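# Move six desk flasks into incubator and close it

## Task

Transfer every one of the six flasks on the desk onto incubator shelves. Each must lie flat directly on a shelf (never resting on another flask), keep the same face upward that it had on the desk, and have nothing sticking out beyond the shelf's front edge. Afterwards close the inner glass door completely, rotate its latch to horizontal, and close the outer door completely. Flasks that were already inside must also finish lying flat on shelves, unstacked and with their original side up. The task fails if any flask reaches the floor, if either incubator door is slammed while opening or closing, or if the robot falls or is left tilted.

## Robot and tools

ROBOT. TidyBot++: a four-caster mobile base (0.54 m long, 0.50 m wide, 0.38 m tall) carrying one seven-joint arm with a two-finger gripper. The shoulder sits 0.12 m ahead of the base centre and 0.68 m up. Segments: upper arm 0.42 m, forearm 0.31 m, hand 0.31 m. Cameras: base_camera (fixed on the base) and wrist_camera (fisheye, looks along the hand). At the start the arm is folded, hand pointing down, sticking out about 0.08 m past the base front.

FRAMES. Base frame: origin on the floor below the base centre, x forward, y left, z up, metres. Odometry frame: the base frame as it was when the scene began. hand_pose is the midpoint between the finger pads in the base frame; the hand's z axis runs along the fingers, and the fingers open along its y axis.

TOOL move. One action built from base, joints, target and optional speeds; plus cameras (list of base_camera, wrist_camera or all; omitted means all, [] means none) and blocking (true or omitted: returns when everything is at rest; false: returns after about 0.5 s while motion continues). A call with no action just reports state and images.
- base: an object of relative offsets from where the base is when the command starts, along its current axes: translate_m (forward +, -2 to 2 m), strafe_m (left +, -2 to 2 m), rotate_rad (counter-clockwise from above +, -6.3 to 6.3 rad).
- joints: absolute targets by name. joint_1_rad (any angle; positive turns the arm clockwise seen from above, opposite to heading), joint_2_rad shoulder -2.249 to 2.249 (0 = upper arm vertical, + leans forward), joint_3_rad any angle, joint_4_rad elbow -2.579 to 2.579 (0 straight), joint_5_rad any angle, joint_6_rad wrist -2.099 to 2.099, joint_7_rad any angle (1.57 with hand down puts the fingers opening left/right), gripper_pos 0 (open, about 85 mm gap) to 1 (closed, squeezing hard). Unlimited joints go the short way round; turn more than half a turn in steps.
- target: an absolute hand pose as one list of seven numbers [x, y, z, qw, qx, qy, qz], metres in the base frame, same convention as hand_pose. With target, joints may only carry gripper_pos.
- speeds: caps for this action only: translate_m and strafe_m 0.05 to 0.5 m/s (give one of them when both move), rotate_rad 0.1 to 1.57 rad/s.
Unknown keys make a call invalid; out-of-range values get it refused, and a refusal or an uncommanded stop cancels the later move, wait and finished_scene calls in the same reply.

OTHER TOOLS. wait(seconds 0 to 10, cameras): lets time pass and reports; returns early when motions end. stop(cameras): brakes all running motions. zoom_image(camera, region [x0, y0, x1, y1] in pixels, top-left origin, at most 504 by 504): closer look at the latest image of a camera included in the most recent images. finished_scene(scene = current scene number): ends the scene irreversibly; the goal must hold with no robot help.

RESULT LINES. move: done, or the worst status. base_status, joint_status, hand_status: moving, done, off_target (resting away from target, maybe still pushing), contact_stop, time_out, not_followed, stopped, torque_fault, limit_stop_at_motor_heat. joint command not followed / pose unreachable: a safety check held the arm back (self-collision gives a cause:). ARM HIT: the arm struck the base or itself. hand_pose (actual) versus hand_target (where joint targets would put it). base_odometry (wheel counting, slip counts as travel; heading in rad, left +). base_tilt in degrees. motor_effort in percent with peak in brackets. joint_positions, Motor temperatures, MOTOR HOT (60 °C), OVER-TEMPERATURE FAULT (75 °C, arm sags). on_its_own: things the robot did unprompted. pictures: the order of returned images. earlier move: state of a non-blocking move.

HANDLING TIPS. After a done target the hand lands within about 3 cm; fix by adding (wanted minus hand_pose) to the last target. To keep a loaded hand still, resend hand_target, not hand_pose. Loads make the arm sag; never command a joint to its current reading while holding something. Small repeated steps can overcome friction; an object touching a surface barely changes hand_pose. Forward-pointing, low targets close to the base are unreliable and can hit the base. The arm does not avoid furniture and keeps pushing; an unreachable pose wanders up to 10 s then reports time_out. Hand-down reach tops out near 0.94 m height, lower when extended.

AVOID. Dropping or releasing moving things, slamming doors, hard hits and shoves, gripping a resting item too hard, swinging loads fast. Catching the arm high while driving, pulling sideways on a raised hand, or sweeping an extended arm can tip the robot; retract or back away to recover. A torque fault (joints 1-4 above 104.5 N m, 5-7 above 51.3 N m) freezes the arm for 10 s. A blocked base pushes until it times out. Long holds with a stretched arm overheat motors. Brief outside nudges may move loose objects.

Each tool is called after "Emit:" as name([rows], argument=value, ...), one row to a line, values as JSON.

## Session

Emit:
move()

Scene clock: 0.00 s.
Motor temperatures (°C): [40 34 35 37 45 43 50]
base_odometry: x=+0.000 y=+0.000 heading=+0.000
base_tilt: forward=+0.2 right=+0.3
base_status: not commanded
joint_positions: joint_1_rad=-0.027 joint_2_rad=-0.377 joint_3_rad=+3.107 joint_4_rad=-2.536 joint_5_rad=+0.001 joint_6_rad=-0.858 joint_7_rad=+1.566 gripper_pos=+0.000
joint_status: not commanded
motor_effort: joint_1_rad=+0 joint_2_rad=-1 joint_3_rad=+0 joint_4_rad=+12 joint_5_rad=+0 joint_6_rad=+1 joint_7_rad=-1
hand_pose: x=+0.2638 y=+0.0087 z=+0.5896 quat_wxyz=(+0.005, +0.998, +0.028, +0.063) (m; base frame)
hand_target: x=+0.2642 y=+0.0087 z=+0.5898 quat_wxyz=(+0.005, +0.998, +0.028, +0.063) (m; base frame)
hand_status: not commanded
pictures: base_camera, wrist_camera

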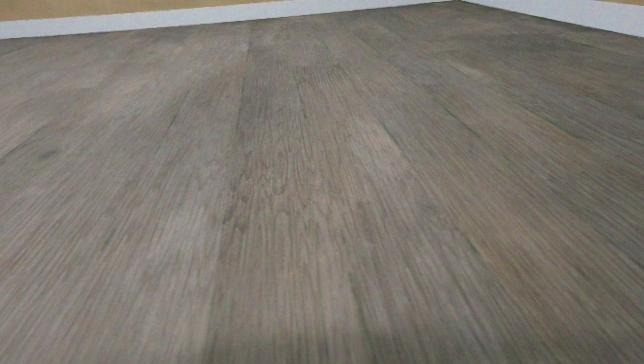

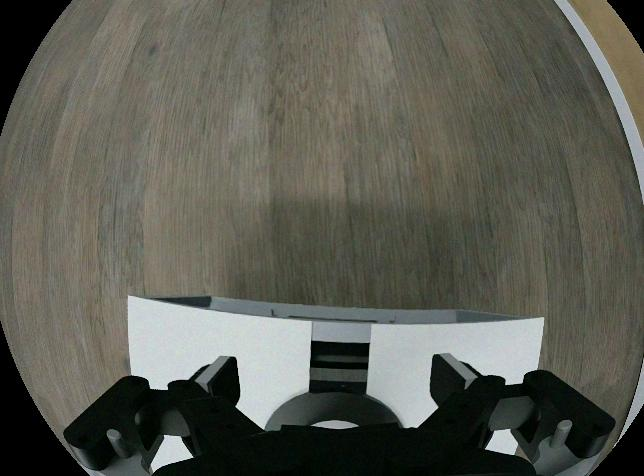

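Emit:
move(joints={"joint_6_rad": 0.35})

Emit:
move(base={"rotate_rad": 1.2})

Emit:
move(base={"rotate_rad": 1.2})

Emit:
move(base={"rotate_rad": 1.2})

Emit:
move(base={"rotate_rad": 1.2})

Scene clock: 2.17 s.
Motor temperatures (°C): [40 34 35 37 45 43 50]
move: done
base_odometry: x=+0.000 y=+0.000 heading=+0.000
base_tilt: forward=+0.2 right=+0.3
base_status: not commanded
joint_positions: joint_1_rad=-0.027 joint_2_rad=-0.377 joint_3_rad=+3.107 joint_4_rad=-2.536 joint_5_rad=+0.001 joint_6_rad=+0.314 joint_7_rad=+1.566 gripper_pos=+0.000
joint_status: all done
motor_effort: joint_1_rad=-1(1) joint_2_rad=-6(6) joint_3_rad=+1(1) joint_4_rad=+18(19) joint_5_rad=+0(1) joint_6_rad=+8(9) joint_7_rad=-1(2)
hand_pose: x=+0.5240 y=+0.0273 z=+0.8141 quat_wxyz=(-0.014, +0.797, +0.026, +0.604) (m; base frame)
hand_target: x=+0.5271 y=+0.0276 z=+0.8254 quat_wxyz=(-0.015, +0.785, +0.026, +0.618) (m; base frame)
hand_status: not commanded
pictures: base_camera, wrist_camera
camera_calibration:
wrist_camera: T_world_to_cam=[[0.0176932, -0.999748, 0.0137904, 0.00610508], [-0.220521, -0.0173549, -0.975228, 0.977191], [0.975222, 0.0142138, -0.220772, -0.202476], [0, 0, 0, 1]] pos_world=[0.412841, 0.0259405, 0.908198]

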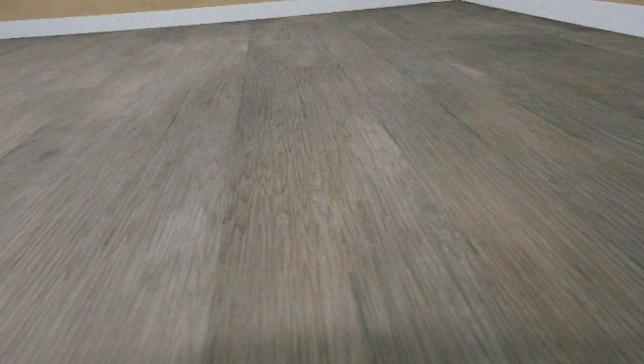

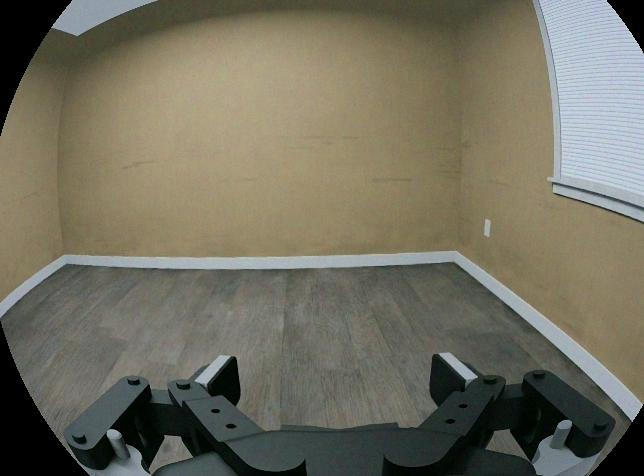

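Scene clock: 4.20 s.
Motor temperatures (°C): [40 34 35 37 45 43 50]
move: done
base_odometry: x=+0.000 y=+0.000 heading=+1.199
base_tilt: forward=+0.2 right=+0.3
base_status: done
joint_positions: joint_1_rad=-0.027 joint_2_rad=-0.377 joint_3_rad=+3.107 joint_4_rad=-2.536 joint_5_rad=+0.001 joint_6_rad=+0.314 joint_7_rad=+1.566 gripper_pos=+0.000
joint_status: not commanded
motor_effort: joint_1_rad=+0(2) joint_2_rad=-6(7) joint_3_rad=+1(2) joint_4_rad=+18(19) joint_5_rad=+0(1) joint_6_rad=+9(9) joint_7_rad=-1(1)
hand_pose: x=+0.5241 y=+0.0273 z=+0.8142 quat_wxyz=(-0.014, +0.797, +0.026, +0.604) (m; base frame)
hand_target: x=+0.5271 y=+0.0276 z=+0.8254 quat_wxyz=(-0.015, +0.785, +0.026, +0.618) (m; base frame)
hand_status: not commanded
pictures: base_camera, wrist_camera
camera_calibration:
wrist_camera: T_world_to_cam=[[0.017686, -0.999748, 0.0137972, 0.00610188], [-0.220023, -0.0173527, -0.97534, 0.977088], [0.975334, 0.0142141, -0.220275, -0.202973], [0, 0, 0, 1]] pos_world=[0.412841, 0.0259405, 0.9082]

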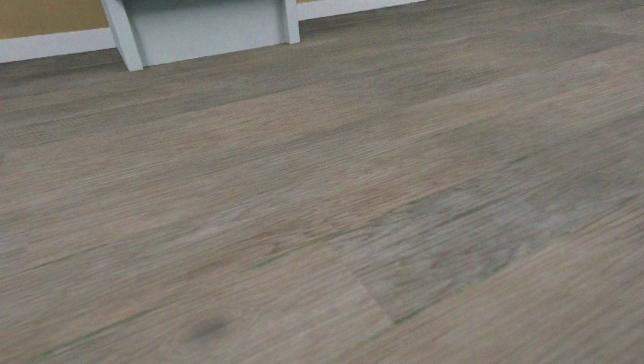

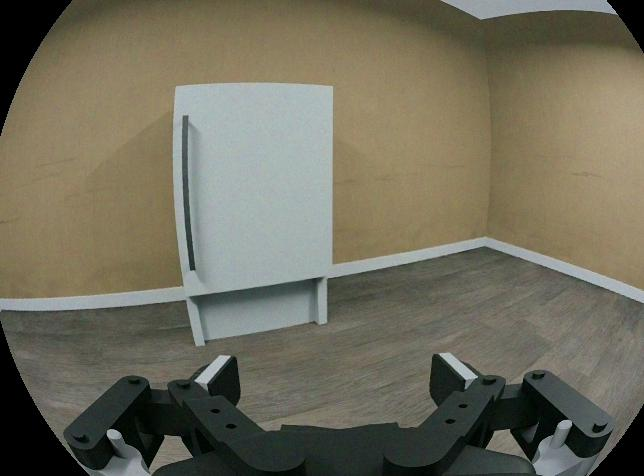

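Scene clock: 6.23 s.
Motor temperatures (°C): [40 34 35 37 45 43 50]
move: done
base_odometry: x=+0.000 y=+0.000 heading=+2.399
base_tilt: forward=+0.2 right=+0.3
base_status: done
joint_positions: joint_1_rad=-0.027 joint_2_rad=-0.377 joint_3_rad=+3.107 joint_4_rad=-2.536 joint_5_rad=+0.001 joint_6_rad=+0.315 joint_7_rad=+1.566 gripper_pos=+0.000
joint_status: not commanded
motor_effort: joint_1_rad=+0(2) joint_2_rad=-6(7) joint_3_rad=+1(2) joint_4_rad=+18(19) joint_5_rad=+1(1) joint_6_rad=+8(9) joint_7_rad=-1(1)
hand_pose: x=+0.5241 y=+0.0273 z=+0.8143 quat_wxyz=(-0.014, +0.797, +0.026, +0.604) (m; base frame)
hand_target: x=+0.5271 y=+0.0276 z=+0.8254 quat_wxyz=(-0.015, +0.785, +0.026, +0.618) (m; base frame)
hand_status: not commanded
pictures: base_camera, wrist_camera
camera_calibration:
wrist_camera: T_world_to_cam=[[0.0176819, -0.999748, 0.0138016, 0.00609821], [-0.219811, -0.0173529, -0.975388, 0.977142], [0.975382, 0.014213, -0.220063, -0.203162], [0, 0, 0, 1]] pos_world=[0.41284, 0.0259405, 0.9083]

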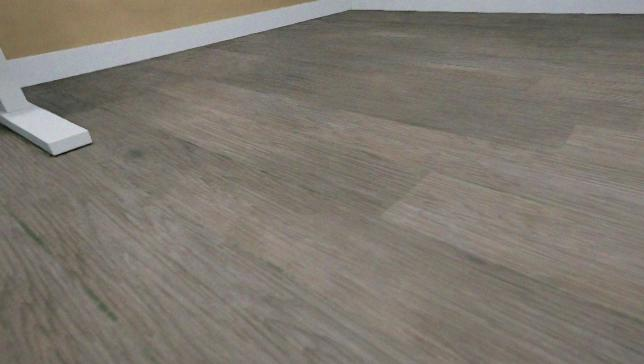

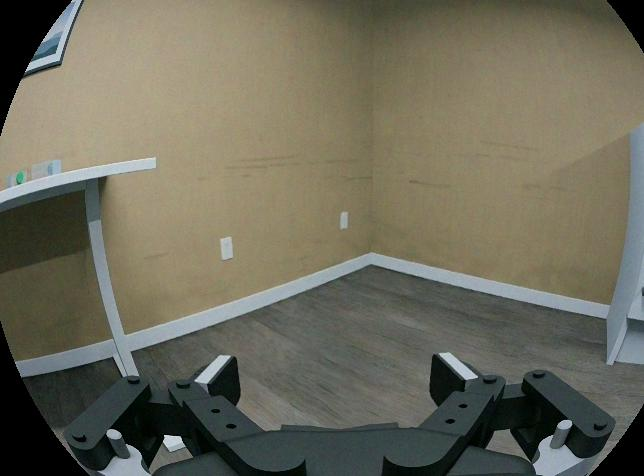

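Scene clock: 8.27 s.
Motor temperatures (°C): [40 34 35 37 45 43 50]
move: done
base_odometry: x=+0.000 y=+0.000 heading=-2.685
base_tilt: forward=+0.2 right=+0.3
base_status: done
joint_positions: joint_1_rad=-0.027 joint_2_rad=-0.377 joint_3_rad=+3.107 joint_4_rad=-2.536 joint_5_rad=+0.001 joint_6_rad=+0.315 joint_7_rad=+1.566 gripper_pos=+0.000
joint_status: not commanded
motor_effort: joint_1_rad=-1(1) joint_2_rad=-6(7) joint_3_rad=+1(2) joint_4_rad=+18(19) joint_5_rad=+0(1) joint_6_rad=+8(9) joint_7_rad=-1(2)
hand_pose: x=+0.5241 y=+0.0273 z=+0.8143 quat_wxyz=(-0.014, +0.796, +0.026, +0.604) (m; base frame)
hand_target: x=+0.5271 y=+0.0276 z=+0.8254 quat_wxyz=(-0.015, +0.785, +0.026, +0.618) (m; base frame)
hand_status: not commanded
pictures: base_camera, wrist_camera
camera_calibration:
wrist_camera: T_world_to_cam=[[0.0176809, -0.999748, 0.0138024, 0.00609785], [-0.219716, -0.0173522, -0.975409, 0.977123], [0.975404, 0.0142135, -0.219968, -0.203257], [0, 0, 0, 1]] pos_world=[0.41284, 0.0259405, 0.908301]

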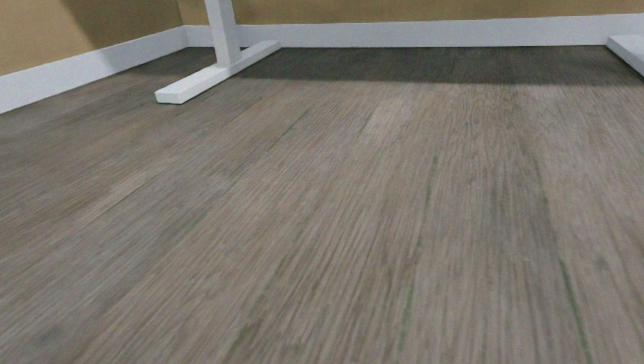

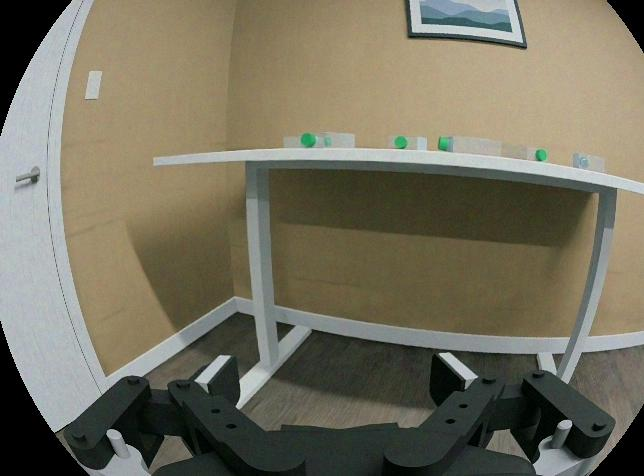

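Scene clock: 10.30 s.
Motor temperatures (°C): [40 34 35 37 45 43 50]
move: done
base_odometry: x=+0.000 y=+0.000 heading=-1.485
base_tilt: forward=+0.2 right=+0.3
base_status: done
joint_positions: joint_1_rad=-0.027 joint_2_rad=-0.377 joint_3_rad=+3.107 joint_4_rad=-2.536 joint_5_rad=+0.001 joint_6_rad=+0.315 joint_7_rad=+1.566 gripper_pos=+0.000
joint_status: not commanded
motor_effort: joint_1_rad=+0(1) joint_2_rad=-6(7) joint_3_rad=+1(2) joint_4_rad=+18(19) joint_5_rad=+1(1) joint_6_rad=+8(9) joint_7_rad=-1(1)
hand_pose: x=+0.5241 y=+0.0273 z=+0.8143 quat_wxyz=(-0.014, +0.796, +0.026, +0.604) (m; base frame)
hand_target: x=+0.5271 y=+0.0276 z=+0.8254 quat_wxyz=(-0.015, +0.785, +0.026, +0.618) (m; base frame)
hand_status: not commanded
pictures: base_camera, wrist_camera
camera_calibration:
wrist_camera: T_world_to_cam=[[0.0176801, -0.999748, 0.0138044, 0.00609639], [-0.219621, -0.0173525, -0.975431, 0.977103], [0.975425, 0.014214, -0.219873, -0.203353], [0, 0, 0, 1]] pos_world=[0.41284, 0.0259405, 0.908301]

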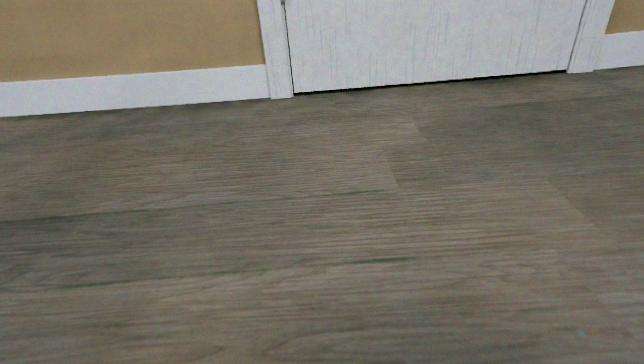

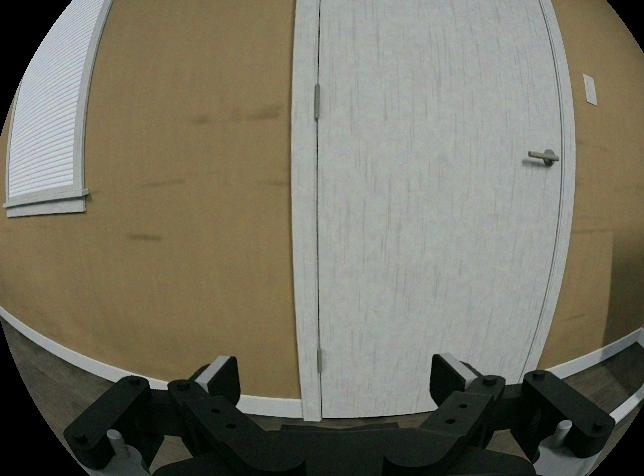

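Emit:
move(base={"rotate_rad": -1.493}, joints={"joint_1_rad": 0, "joint_2_rad": 0, "joint_3_rad": 3.14, "joint_4_rad": -1.57, "joint_5_rad": 0, "joint_6_rad": -0.35, "joint_7_rad": 1.57})

Scene clock: 13.43 s.
Motor temperatures (°C): [40 34 35 38 45 43 50]
move: done
base_odometry: x=+0.000 y=+0.000 heading=-2.978
base_tilt: forward=+0.2 right=+0.3
base_status: done
joint_positions: joint_1_rad=-0.008 joint_2_rad=-0.025 joint_3_rad=+3.127 joint_4_rad=-1.597 joint_5_rad=+0.001 joint_6_rad=-0.302 joint_7_rad=+1.566 gripper_pos=+0.000
joint_status: all done
motor_effort: joint_1_rad=-1(3) joint_2_rad=-22(23) joint_3_rad=+0(5) joint_4_rad=+21(22) joint_5_rad=+0(2) joint_6_rad=+8(9) joint_7_rad=-1(2)
hand_pose: x=+0.7197 y=+0.0150 z=+1.0090 quat_wxyz=(-0.008, +0.806, +0.008, +0.592) (m; base frame)
hand_target: x=+0.7258 y=+0.0023 z=+0.9963 quat_wxyz=(-0.001, +0.819, +0.000, +0.574) (m; base frame)
hand_status: not commanded
pictures: base_camera, wrist_camera
camera_calibration:
wrist_camera: T_world_to_cam=[[-0.0196156, -0.999804, 0.00264743, 0.0257875], [-0.249484, 0.00233053, -0.968376, 1.22384], [0.96818, -0.0196557, -0.249481, -0.315562], [0, 0, 0, 1]] pos_world=[0.611356, 0.0167276, 1.10634]

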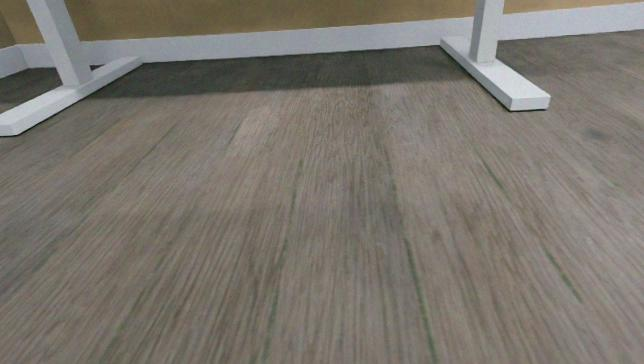

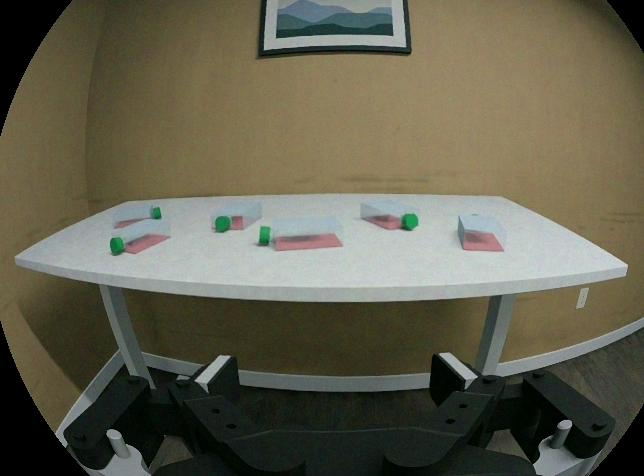

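Emit:
zoom_image(camera="wrist_camera", region=[90, 180, 350, 280])

Emit:
zoom_image(camera="wrist_camera", region=[340, 180, 600, 280])

Scaled by 1.938.

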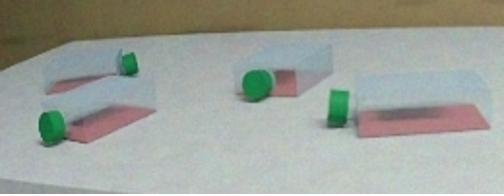

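Scaled by 1.938.

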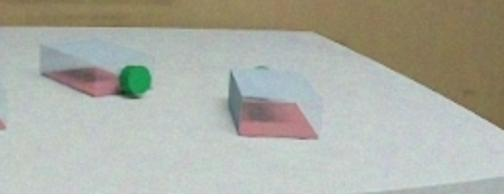

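Emit:
move(base={"rotate_rad": -1.571}, cameras=[])

Emit:
move(base={"translate_m": 0.4, "strafe_m": -0.587})

Scene clock: 16.53 s.
Motor temperatures (°C): [40 34 35 38 45 43 50]
move: done
base_odometry: x=+0.000 y=+0.000 heading=+1.734
base_tilt: forward=+0.2 right=+0.3
base_status: done
joint_positions: joint_1_rad=+0.002 joint_2_rad=-0.008 joint_3_rad=+3.136 joint_4_rad=-1.597 joint_5_rad=+0.001 joint_6_rad=-0.304 joint_7_rad=+1.566 gripper_pos=+0.000
joint_status: not commanded
motor_effort: joint_1_rad=+0(4) joint_2_rad=-23(26) joint_3_rad=+1(4) joint_4_rad=+21(22) joint_5_rad=+0(1) joint_6_rad=+8(9) joint_7_rad=-1(2)
hand_pose: x=+0.7252 y=+0.0034 z=+0.9986 quat_wxyz=(-0.002, +0.811, +0.000, +0.585) (m; base frame)
hand_target: x=+0.7258 y=+0.0023 z=+0.9963 quat_wxyz=(-0.001, +0.819, +0.000, +0.574) (m; base frame)
hand_status: not commanded
pictures: none
No camera images: "cameras" was empty.

Scene clock: 19.00 s.
Motor temperatures (°C): [40 34 35 38 44 43 50]
move: done
base_odometry: x=+0.514 y=+0.490 heading=+1.734
base_tilt: forward=+0.2 right=+0.3
base_status: done
joint_positions: joint_1_rad=+0.002 joint_2_rad=-0.006 joint_3_rad=+3.137 joint_4_rad=-1.595 joint_5_rad=+0.001 joint_6_rad=-0.306 joint_7_rad=+1.566 gripper_pos=+0.000
joint_status: not commanded
motor_effort: joint_1_rad=+0(2) joint_2_rad=-23(27) joint_3_rad=+1(3) joint_4_rad=+21(22) joint_5_rad=+1(1) joint_6_rad=+8(9) joint_7_rad=-1(2)
hand_pose: x=+0.7258 y=+0.0029 z=+0.9973 quat_wxyz=(-0.002, +0.812, -0.001, +0.584) (m; base frame)
hand_target: x=+0.7258 y=+0.0023 z=+0.9963 quat_wxyz=(-0.001, +0.819, +0.000, +0.574) (m; base frame)
hand_status: not commanded
pictures: base_camera, wrist_camera
camera_calibration:
wrist_camera: T_world_to_cam=[[-0.0395644, -0.999212, 0.00324098, 0.027728], [-0.269901, 0.00756382, -0.962858, 1.22343], [0.962075, -0.0389696, -0.269988, -0.299686], [0, 0, 0, 1]] pos_world=[0.619622, 0.00677371, 1.09699]

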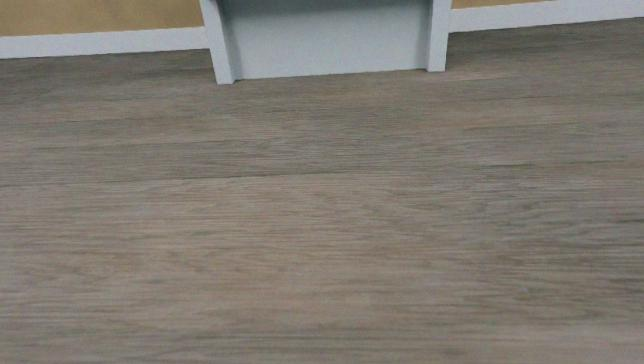

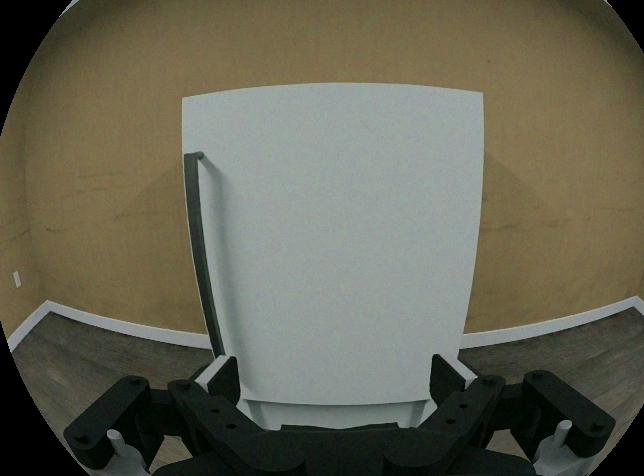

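Emit:
zoom_image(camera="wrist_camera", region=[150, 80, 290, 380])

Scaled by 1.680.

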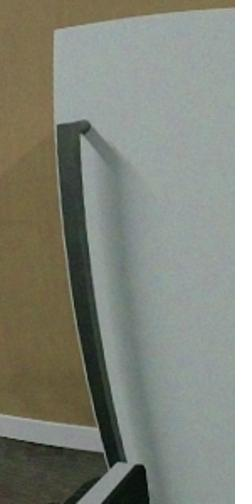

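Emit:
move(base={"rotate_rad": 0.037, "strafe_m": 0.25}, target=[0.75, 0.0, 0.85, 0, 0.7071, 0, 0.7071])

Scene clock: 22.40 s.
Motor temperatures (°C): [40 34 35 38 44 43 50]
move: done
base_odometry: x=+0.267 y=+0.450 heading=+1.771
base_tilt: forward=+0.2 right=+0.3
base_status: done
joint_positions: joint_1_rad=-0.004 joint_2_rad=+0.250 joint_3_rad=+3.139 joint_4_rad=-2.130 joint_5_rad=+0.001 joint_6_rad=+0.815 joint_7_rad=+1.566 gripper_pos=+0.000
joint_status: not commanded
motor_effort: joint_1_rad=-1(4) joint_2_rad=-28(30) joint_3_rad=+0(3) joint_4_rad=+16(22) joint_5_rad=+0(1) joint_6_rad=+8(9) joint_7_rad=-1(2)
hand_pose: x=+0.7513 y=+0.0051 z=+0.8639 quat_wxyz=(-0.004, +0.705, +0.001, +0.709) (m; base frame)
hand_target: x=+0.7500 y=+0.0000 z=+0.8500 quat_wxyz=(+0.000, +0.707, +0.000, +0.707) (m; base frame)
hand_status: done (0.015 m and 0.6 deg from the pose sent, 0.149 m and 18.6 deg at the start)
pictures: base_camera, wrist_camera
camera_calibration:
wrist_camera: T_world_to_cam=[[-0.0343803, -0.999344, -0.0113682, 0.040036], [0.0574989, 0.0093782, -0.998302, 0.886398], [0.997753, -0.0349756, 0.0571388, -0.669544], [0, 0, 0, 1]] pos_world=[0.618449, 0.0082792, 0.923604]

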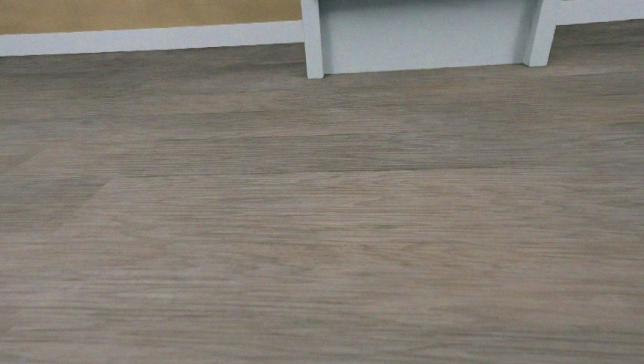

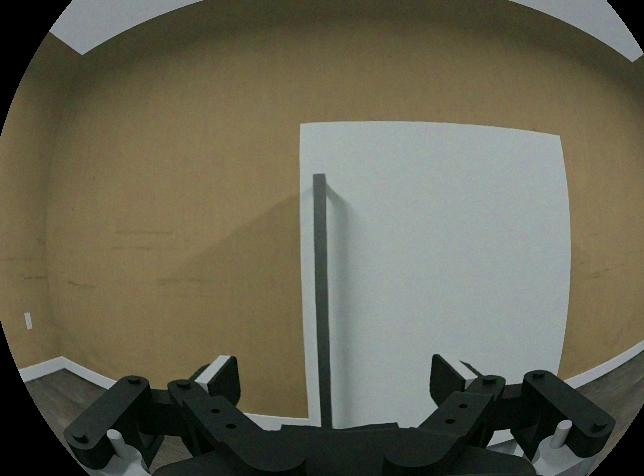

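Emit:
move(base={"translate_m": 0.42, "strafe_m": 0.02}, speeds={"translate_m": 0.3})

Scene clock: 24.90 s.
Motor temperatures (°C): [40 34 35 38 44 43 50]
move: done
base_odometry: x=+0.164 y=+0.858 heading=+1.771
base_tilt: forward=+0.3 right=+0.3
base_status: done
joint_positions: joint_1_rad=-0.004 joint_2_rad=+0.258 joint_3_rad=+3.139 joint_4_rad=-2.133 joint_5_rad=+0.001 joint_6_rad=+0.820 joint_7_rad=+1.566 gripper_pos=+0.000
joint_status: not commanded
motor_effort: joint_1_rad=+0(1) joint_2_rad=-28(30) joint_3_rad=+0(1) joint_4_rad=+16(18) joint_5_rad=+1(1) joint_6_rad=+9(10) joint_7_rad=-1(2)
hand_pose: x=+0.7519 y=+0.0051 z=+0.8590 quat_wxyz=(-0.004, +0.707, +0.001, +0.707) (m; base frame)
hand_target: x=+0.7500 y=+0.0000 z=+0.8500 quat_wxyz=(+0.000, +0.707, +0.000, +0.707) (m; base frame)
hand_status: not commanded
pictures: base_camera, wrist_camera
camera_calibration:
wrist_camera: T_world_to_cam=[[-0.0344457, -0.999344, -0.0111683, 0.0398807], [0.0516981, 0.00937822, -0.998619, 0.886119], [0.998069, -0.0349755, 0.0513411, -0.665183], [0, 0, 0, 1]] pos_world=[0.619461, 0.0082792, 0.919492]

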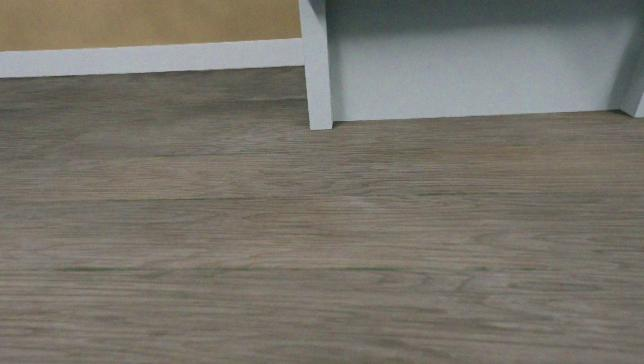

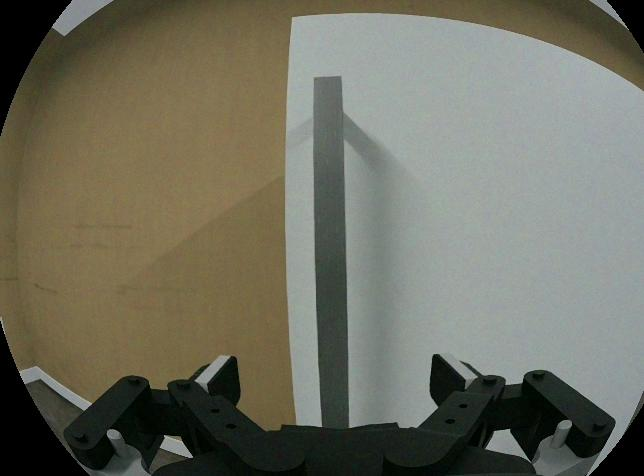

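Emit:
move(base={"translate_m": 0.135, "strafe_m": 0.0}, speeds={"translate_m": 0.15})

Scene clock: 26.63 s.
Motor temperatures (°C): [40 34 35 38 44 43 50]
move: done
base_odometry: x=+0.137 y=+0.990 heading=+1.771
base_tilt: forward=+0.2 right=+0.3
base_status: done
joint_positions: joint_1_rad=-0.004 joint_2_rad=+0.260 joint_3_rad=+3.139 joint_4_rad=-2.135 joint_5_rad=+0.001 joint_6_rad=+0.821 joint_7_rad=+1.566 gripper_pos=+0.000
joint_status: not commanded
motor_effort: joint_1_rad=+0(1) joint_2_rad=-28(30) joint_3_rad=+0(1) joint_4_rad=+16(17) joint_5_rad=+1(1) joint_6_rad=+9(9) joint_7_rad=-1(1)
hand_pose: x=+0.7520 y=+0.0051 z=+0.8570 quat_wxyz=(-0.004, +0.708, +0.001, +0.706) (m; base frame)
hand_target: x=+0.7500 y=+0.0000 z=+0.8500 quat_wxyz=(+0.000, +0.707, +0.000, +0.707) (m; base frame)
hand_status: not commanded
pictures: base_camera, wrist_camera
camera_calibration:
wrist_camera: T_world_to_cam=[[-0.0344801, -0.999344, -0.0110653, 0.0397967], [0.0486995, 0.00937867, -0.998769, 0.886501], [0.998218, -0.0349766, 0.0483442, -0.662648], [0, 0, 0, 1]] pos_world=[0.619667, 0.00827919, 0.917885]

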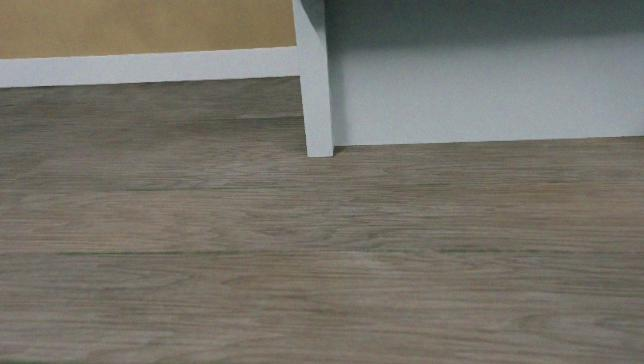

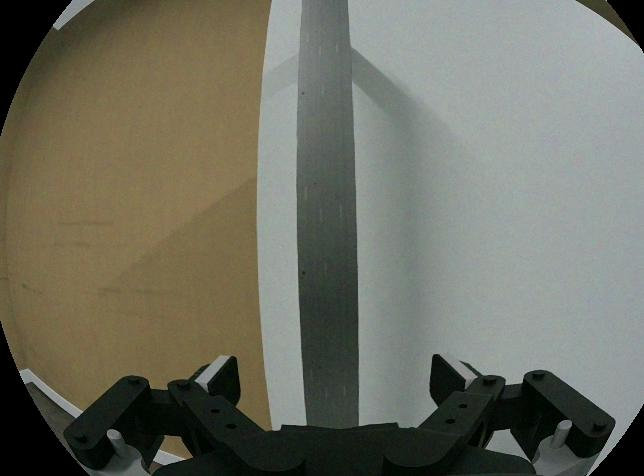

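Emit:
move(base={"translate_m": 0.025, "strafe_m": -0.003}, speeds={"translate_m": 0.1})

Emit:
move(joints={"gripper_pos": 0.78})

Scene clock: 27.53 s.
Motor temperatures (°C): [40 34 35 38 44 43 50]
move: done
base_odometry: x=+0.135 y=+1.015 heading=+1.771
base_tilt: forward=+0.3 right=+0.3
base_status: done
joint_positions: joint_1_rad=-0.004 joint_2_rad=+0.265 joint_3_rad=+3.139 joint_4_rad=-2.135 joint_5_rad=+0.001 joint_6_rad=+0.821 joint_7_rad=+1.566 gripper_pos=+0.000
joint_status: not commanded
motor_effort: joint_1_rad=+0(1) joint_2_rad=-28(30) joint_3_rad=+0(1) joint_4_rad=+15(17) joint_5_rad=+0(1) joint_6_rad=+9(9) joint_7_rad=-1(1)
hand_pose: x=+0.7526 y=+0.0051 z=+0.8535 quat_wxyz=(-0.004, +0.710, +0.001, +0.704) (m; base frame)
hand_target: x=+0.7500 y=+0.0000 z=+0.8500 quat_wxyz=(+0.000, +0.707, +0.000, +0.707) (m; base frame)
hand_status: not commanded
pictures: base_camera, wrist_camera
camera_calibration:
wrist_camera: T_world_to_cam=[[-0.0345403, -0.999344, -0.010878, 0.0396674], [0.0432996, 0.00937788, -0.999018, 0.887322], [0.998465, -0.0349774, 0.0429473, -0.65874], [0, 0, 0, 1]] pos_world=[0.620679, 0.00827919, 0.915174]

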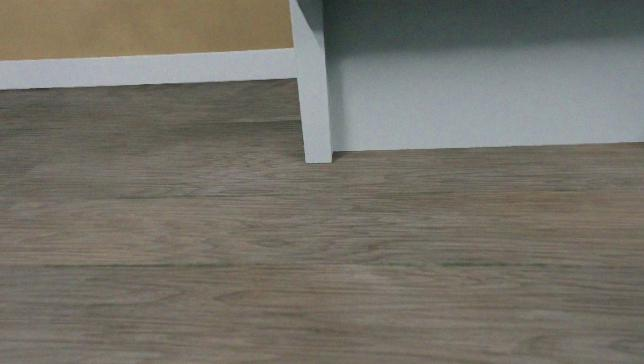

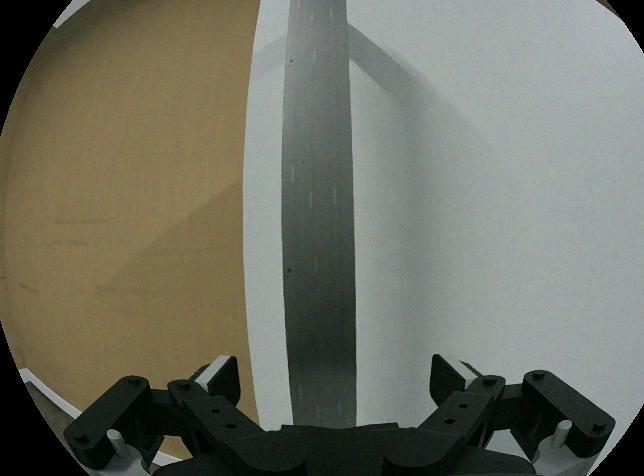

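Scene clock: 28.63 s.
Motor temperatures (°C): [40 34 35 38 44 43 50]
move: off_target
base_odometry: x=+0.135 y=+1.015 heading=+1.771
base_tilt: forward=+0.3 right=+0.3
base_status: not commanded
joint_positions: joint_1_rad=-0.012 joint_2_rad=+0.265 joint_3_rad=+3.141 joint_4_rad=-2.138 joint_5_rad=+0.001 joint_6_rad=+0.825 joint_7_rad=+1.566 gripper_pos=+0.733
joint_status: gripper_pos off_target (ended at +0.733, target +0.780)
motor_effort: joint_1_rad=-1(6) joint_2_rad=-27(29) joint_3_rad=-1(5) joint_4_rad=+16(17) joint_5_rad=+2(5) joint_6_rad=+9(9) joint_7_rad=-2(2)
hand_pose: x=+0.7521 y=+0.0093 z=+0.8535 quat_wxyz=(-0.006, +0.710, +0.003, +0.705) (m; base frame)
hand_target: x=+0.7500 y=+0.0000 z=+0.8500 quat_wxyz=(+0.000, +0.707, +0.000, +0.707) (m; base frame)
hand_status: not commanded
pictures: base_camera, wrist_camera
camera_calibration:
wrist_camera: T_world_to_cam=[[-0.0278552, -0.99956, -0.0101449, 0.0382435], [0.0444205, 0.00890108, -0.998973, 0.886288], [0.998625, -0.0282772, 0.0441531, -0.659274], [0, 0, 0, 1]] pos_world=[0.620064, 0.0116953, 0.914875]

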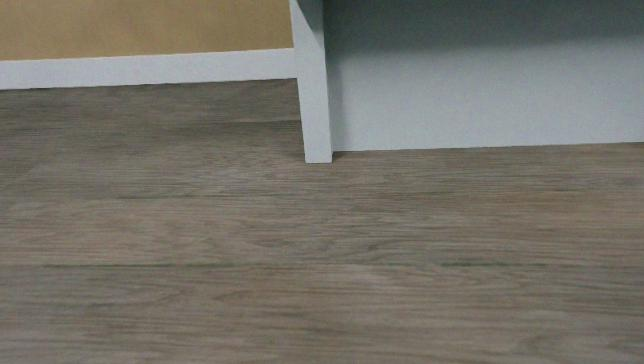

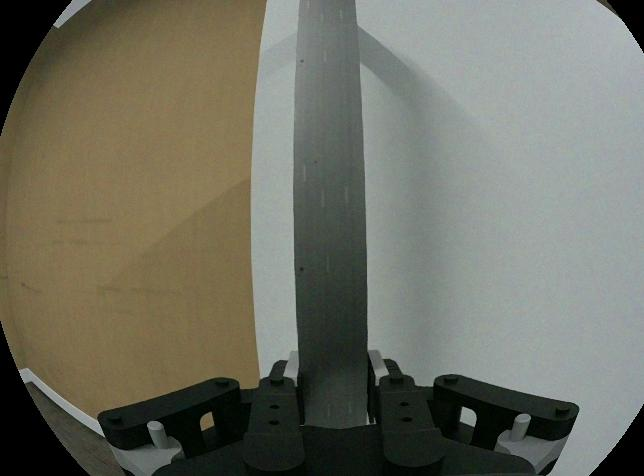

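Emit:
move(base={"translate_m": -0.067, "strafe_m": -0.1025, "rotate_rad": 0.12}, speeds={"translate_m": 0.1, "rotate_rad": 0.1})

Scene clock: 30.60 s.
Motor temperatures (°C): [40 34 35 38 44 43 50]
move: done
base_odometry: x=+0.249 y=+0.970 heading=+1.892
base_tilt: forward=+0.2 right=+0.3
base_status: done
joint_positions: joint_1_rad=-0.016 joint_2_rad=+0.260 joint_3_rad=+3.147 joint_4_rad=-2.149 joint_5_rad=+0.001 joint_6_rad=+0.832 joint_7_rad=+1.566 gripper_pos=+0.734
joint_status: not commanded
motor_effort: joint_1_rad=+1(7) joint_2_rad=-25(37) joint_3_rad=+1(6) joint_4_rad=+17(19) joint_5_rad=+3(7) joint_6_rad=+8(9) joint_7_rad=-2(3)
hand_pose: x=+0.7486 y=+0.0087 z=+0.8532 quat_wxyz=(-0.005, +0.709, +0.003, +0.705) (m; base frame)
hand_target: x=+0.7500 y=+0.0000 z=+0.8500 quat_wxyz=(+0.000, +0.707, +0.000, +0.707) (m; base frame)
hand_status: not commanded
pictures: base_camera, wrist_camera
camera_calibration:
wrist_camera: T_world_to_cam=[[-0.0291038, -0.999539, -0.00863944, 0.0371317], [0.0459932, 0.00729486, -0.998915, 0.884948], [0.998518, -0.0294696, 0.0457597, -0.657058], [0, 0, 0, 1]] pos_world=[0.616463, 0.0112958, 0.914375]

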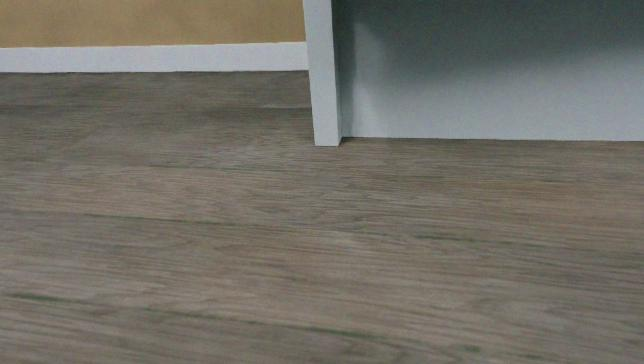

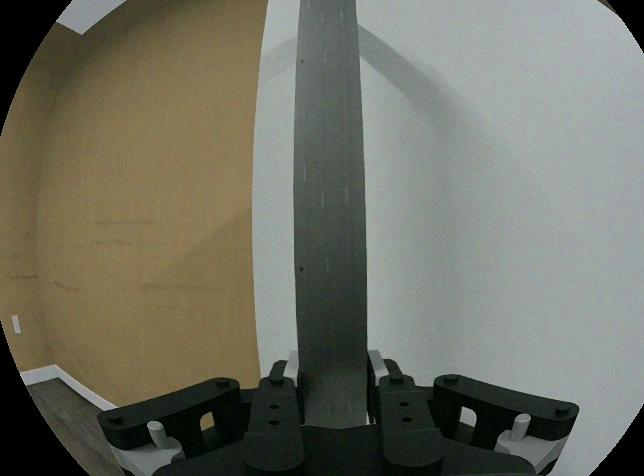

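Emit:
move(base={"translate_m": -0.067, "strafe_m": -0.1025, "rotate_rad": 0.12}, speeds={"translate_m": 0.1, "rotate_rad": 0.1}, cameras=[])

Emit:
move(base={"translate_m": -0.067, "strafe_m": -0.1025, "rotate_rad": 0.12}, speeds={"translate_m": 0.1, "rotate_rad": 0.1})

Scene clock: 32.47 s.
Motor temperatures (°C): [40 34 35 38 44 43 50]
move: done
base_odometry: x=+0.368 y=+0.939 heading=+2.012
base_tilt: forward=+0.2 right=+0.3
base_status: done
joint_positions: joint_1_rad=-0.021 joint_2_rad=+0.259 joint_3_rad=+3.147 joint_4_rad=-2.150 joint_5_rad=+0.001 joint_6_rad=+0.834 joint_7_rad=+1.566 gripper_pos=+0.734
joint_status: not commanded
motor_effort: joint_1_rad=+3(9) joint_2_rad=-25(28) joint_3_rad=+3(9) joint_4_rad=+18(19) joint_5_rad=+2(6) joint_6_rad=+9(10) joint_7_rad=-2(2)
hand_pose: x=+0.7482 y=+0.0116 z=+0.8532 quat_wxyz=(-0.007, +0.709, +0.005, +0.705) (m; base frame)
hand_target: x=+0.7500 y=+0.0000 z=+0.8500 quat_wxyz=(+0.000, +0.707, +0.000, +0.707) (m; base frame)
hand_status: not commanded
pictures: none
No camera images: "cameras" was empty.

Scene clock: 34.20 s.
Motor temperatures (°C): [40 34 35 38 44 43 50]
move: done
base_odometry: x=+0.489 y=+0.922 heading=+2.133
base_tilt: forward=+0.2 right=+0.3
base_status: done
joint_positions: joint_1_rad=-0.025 joint_2_rad=+0.259 joint_3_rad=+3.146 joint_4_rad=-2.152 joint_5_rad=+0.001 joint_6_rad=+0.835 joint_7_rad=+1.566 gripper_pos=+0.734
joint_status: not commanded
motor_effort: joint_1_rad=+5(10) joint_2_rad=-25(27) joint_3_rad=+5(9) joint_4_rad=+18(20) joint_5_rad=+2(7) joint_6_rad=+9(10) joint_7_rad=-1(2)
hand_pose: x=+0.7477 y=+0.0147 z=+0.8532 quat_wxyz=(-0.009, +0.709, +0.007, +0.705) (m; base frame)
hand_target: x=+0.7500 y=+0.0000 z=+0.8500 quat_wxyz=(+0.000, +0.707, +0.000, +0.707) (m; base frame)
hand_status: not commanded
pictures: base_camera, wrist_camera
camera_calibration:
wrist_camera: T_world_to_cam=[[-0.0195693, -0.999767, -0.00915371, 0.0364263], [0.0467293, 0.00823086, -0.998874, 0.884352], [0.998716, -0.019975, 0.0465573, -0.656999], [0, 0, 0, 1]] pos_world=[0.615543, 0.0160153, 0.914278]

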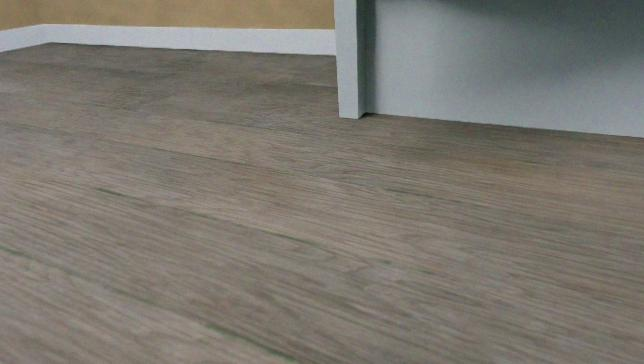

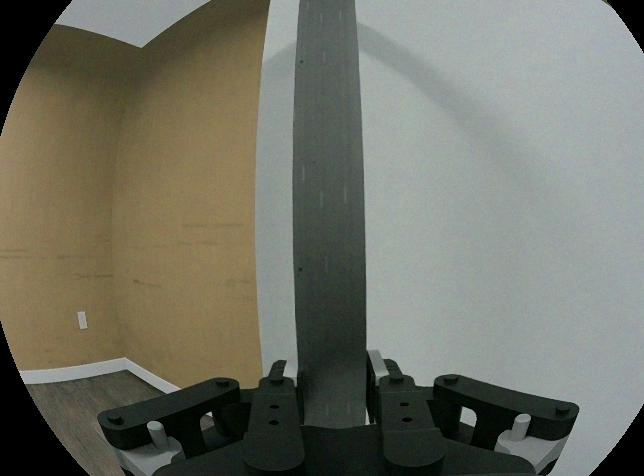

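Emit:
move(base={"translate_m": -0.067, "strafe_m": -0.099, "rotate_rad": 0.12}, speeds={"translate_m": 0.1, "rotate_rad": 0.1}, cameras=[])

Emit:
move(base={"translate_m": -0.067, "strafe_m": -0.099, "rotate_rad": 0.12}, speeds={"translate_m": 0.1, "rotate_rad": 0.1}, cameras=[])

Emit:
move(base={"translate_m": -0.067, "strafe_m": -0.099, "rotate_rad": 0.12}, speeds={"translate_m": 0.1, "rotate_rad": 0.1})

Scene clock: 36.20 s.
Motor temperatures (°C): [40 34 35 38 44 43 50]
move: done
base_odometry: x=+0.609 y=+0.918 heading=+2.254
base_tilt: forward=+0.2 right=+0.3
base_status: done
joint_positions: joint_1_rad=-0.026 joint_2_rad=+0.258 joint_3_rad=+3.145 joint_4_rad=-2.153 joint_5_rad=+0.001 joint_6_rad=+0.836 joint_7_rad=+1.566 gripper_pos=+0.734
joint_status: not commanded
motor_effort: joint_1_rad=+3(9) joint_2_rad=-24(27) joint_3_rad=+2(8) joint_4_rad=+17(20) joint_5_rad=+2(6) joint_6_rad=+8(10) joint_7_rad=-1(2)
hand_pose: x=+0.7473 y=+0.0157 z=+0.8531 quat_wxyz=(-0.009, +0.709, +0.007, +0.706) (m; base frame)
hand_target: x=+0.7500 y=+0.0000 z=+0.8500 quat_wxyz=(+0.000, +0.707, +0.000, +0.707) (m; base frame)
hand_status: not commanded
pictures: none
No camera images: "cameras" was empty.

Scene clock: 37.90 s.
Motor temperatures (°C): [40 34 35 38 44 43 50]
move: done
base_odometry: x=+0.728 y=+0.928 heading=+2.374
base_tilt: forward=+0.2 right=+0.3
base_status: done
joint_positions: joint_1_rad=-0.026 joint_2_rad=+0.258 joint_3_rad=+3.144 joint_4_rad=-2.154 joint_5_rad=+0.001 joint_6_rad=+0.837 joint_7_rad=+1.566 gripper_pos=+0.734
joint_status: not commanded
motor_effort: joint_1_rad=+4(11) joint_2_rad=-25(26) joint_3_rad=+3(9) joint_4_rad=+18(20) joint_5_rad=+2(5) joint_6_rad=+8(10) joint_7_rad=-2(2)
hand_pose: x=+0.7468 y=+0.0166 z=+0.8531 quat_wxyz=(-0.010, +0.708, +0.007, +0.706) (m; base frame)
hand_target: x=+0.7500 y=+0.0000 z=+0.8500 quat_wxyz=(+0.000, +0.707, +0.000, +0.707) (m; base frame)
hand_status: not commanded
pictures: none
No camera images: "cameras" was empty.

Scene clock: 39.63 s.
Motor temperatures (°C): [40 34 35 38 44 43 50]
move: done
base_odometry: x=+0.845 y=+0.953 heading=+2.495
base_tilt: forward=+0.2 right=+0.3
base_status: done
joint_positions: joint_1_rad=-0.028 joint_2_rad=+0.257 joint_3_rad=+3.144 joint_4_rad=-2.156 joint_5_rad=+0.001 joint_6_rad=+0.838 joint_7_rad=+1.566 gripper_pos=+0.734
joint_status: not commanded
motor_effort: joint_1_rad=+5(10) joint_2_rad=-25(26) joint_3_rad=+4(8) joint_4_rad=+17(20) joint_5_rad=+2(5) joint_6_rad=+8(10) joint_7_rad=-2(2)
hand_pose: x=+0.7464 y=+0.0181 z=+0.8531 quat_wxyz=(-0.011, +0.708, +0.008, +0.706) (m; base frame)
hand_target: x=+0.7500 y=+0.0000 z=+0.8500 quat_wxyz=(+0.000, +0.707, +0.000, +0.707) (m; base frame)
hand_status: not commanded
pictures: base_camera, wrist_camera
camera_calibration:
wrist_camera: T_world_to_cam=[[-0.0140243, -0.999852, -0.00992465, 0.0363084], [0.0474894, 0.00924838, -0.998829, 0.883774], [0.998773, -0.0144792, 0.0473527, -0.656396], [0, 0, 0, 1]] pos_world=[0.614131, 0.0186255, 0.914181]

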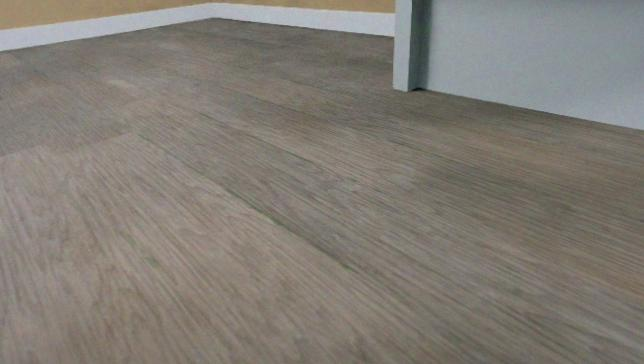

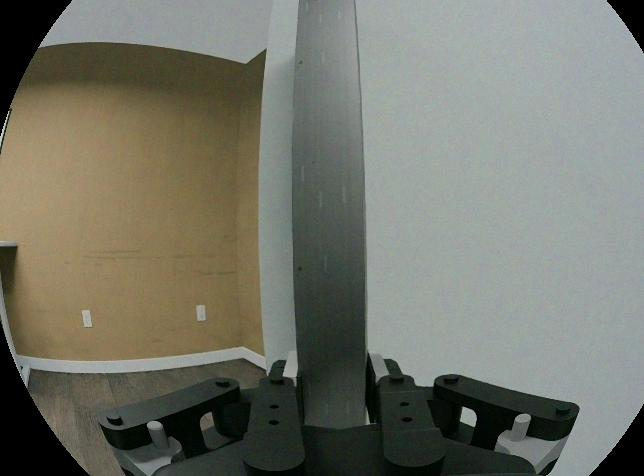

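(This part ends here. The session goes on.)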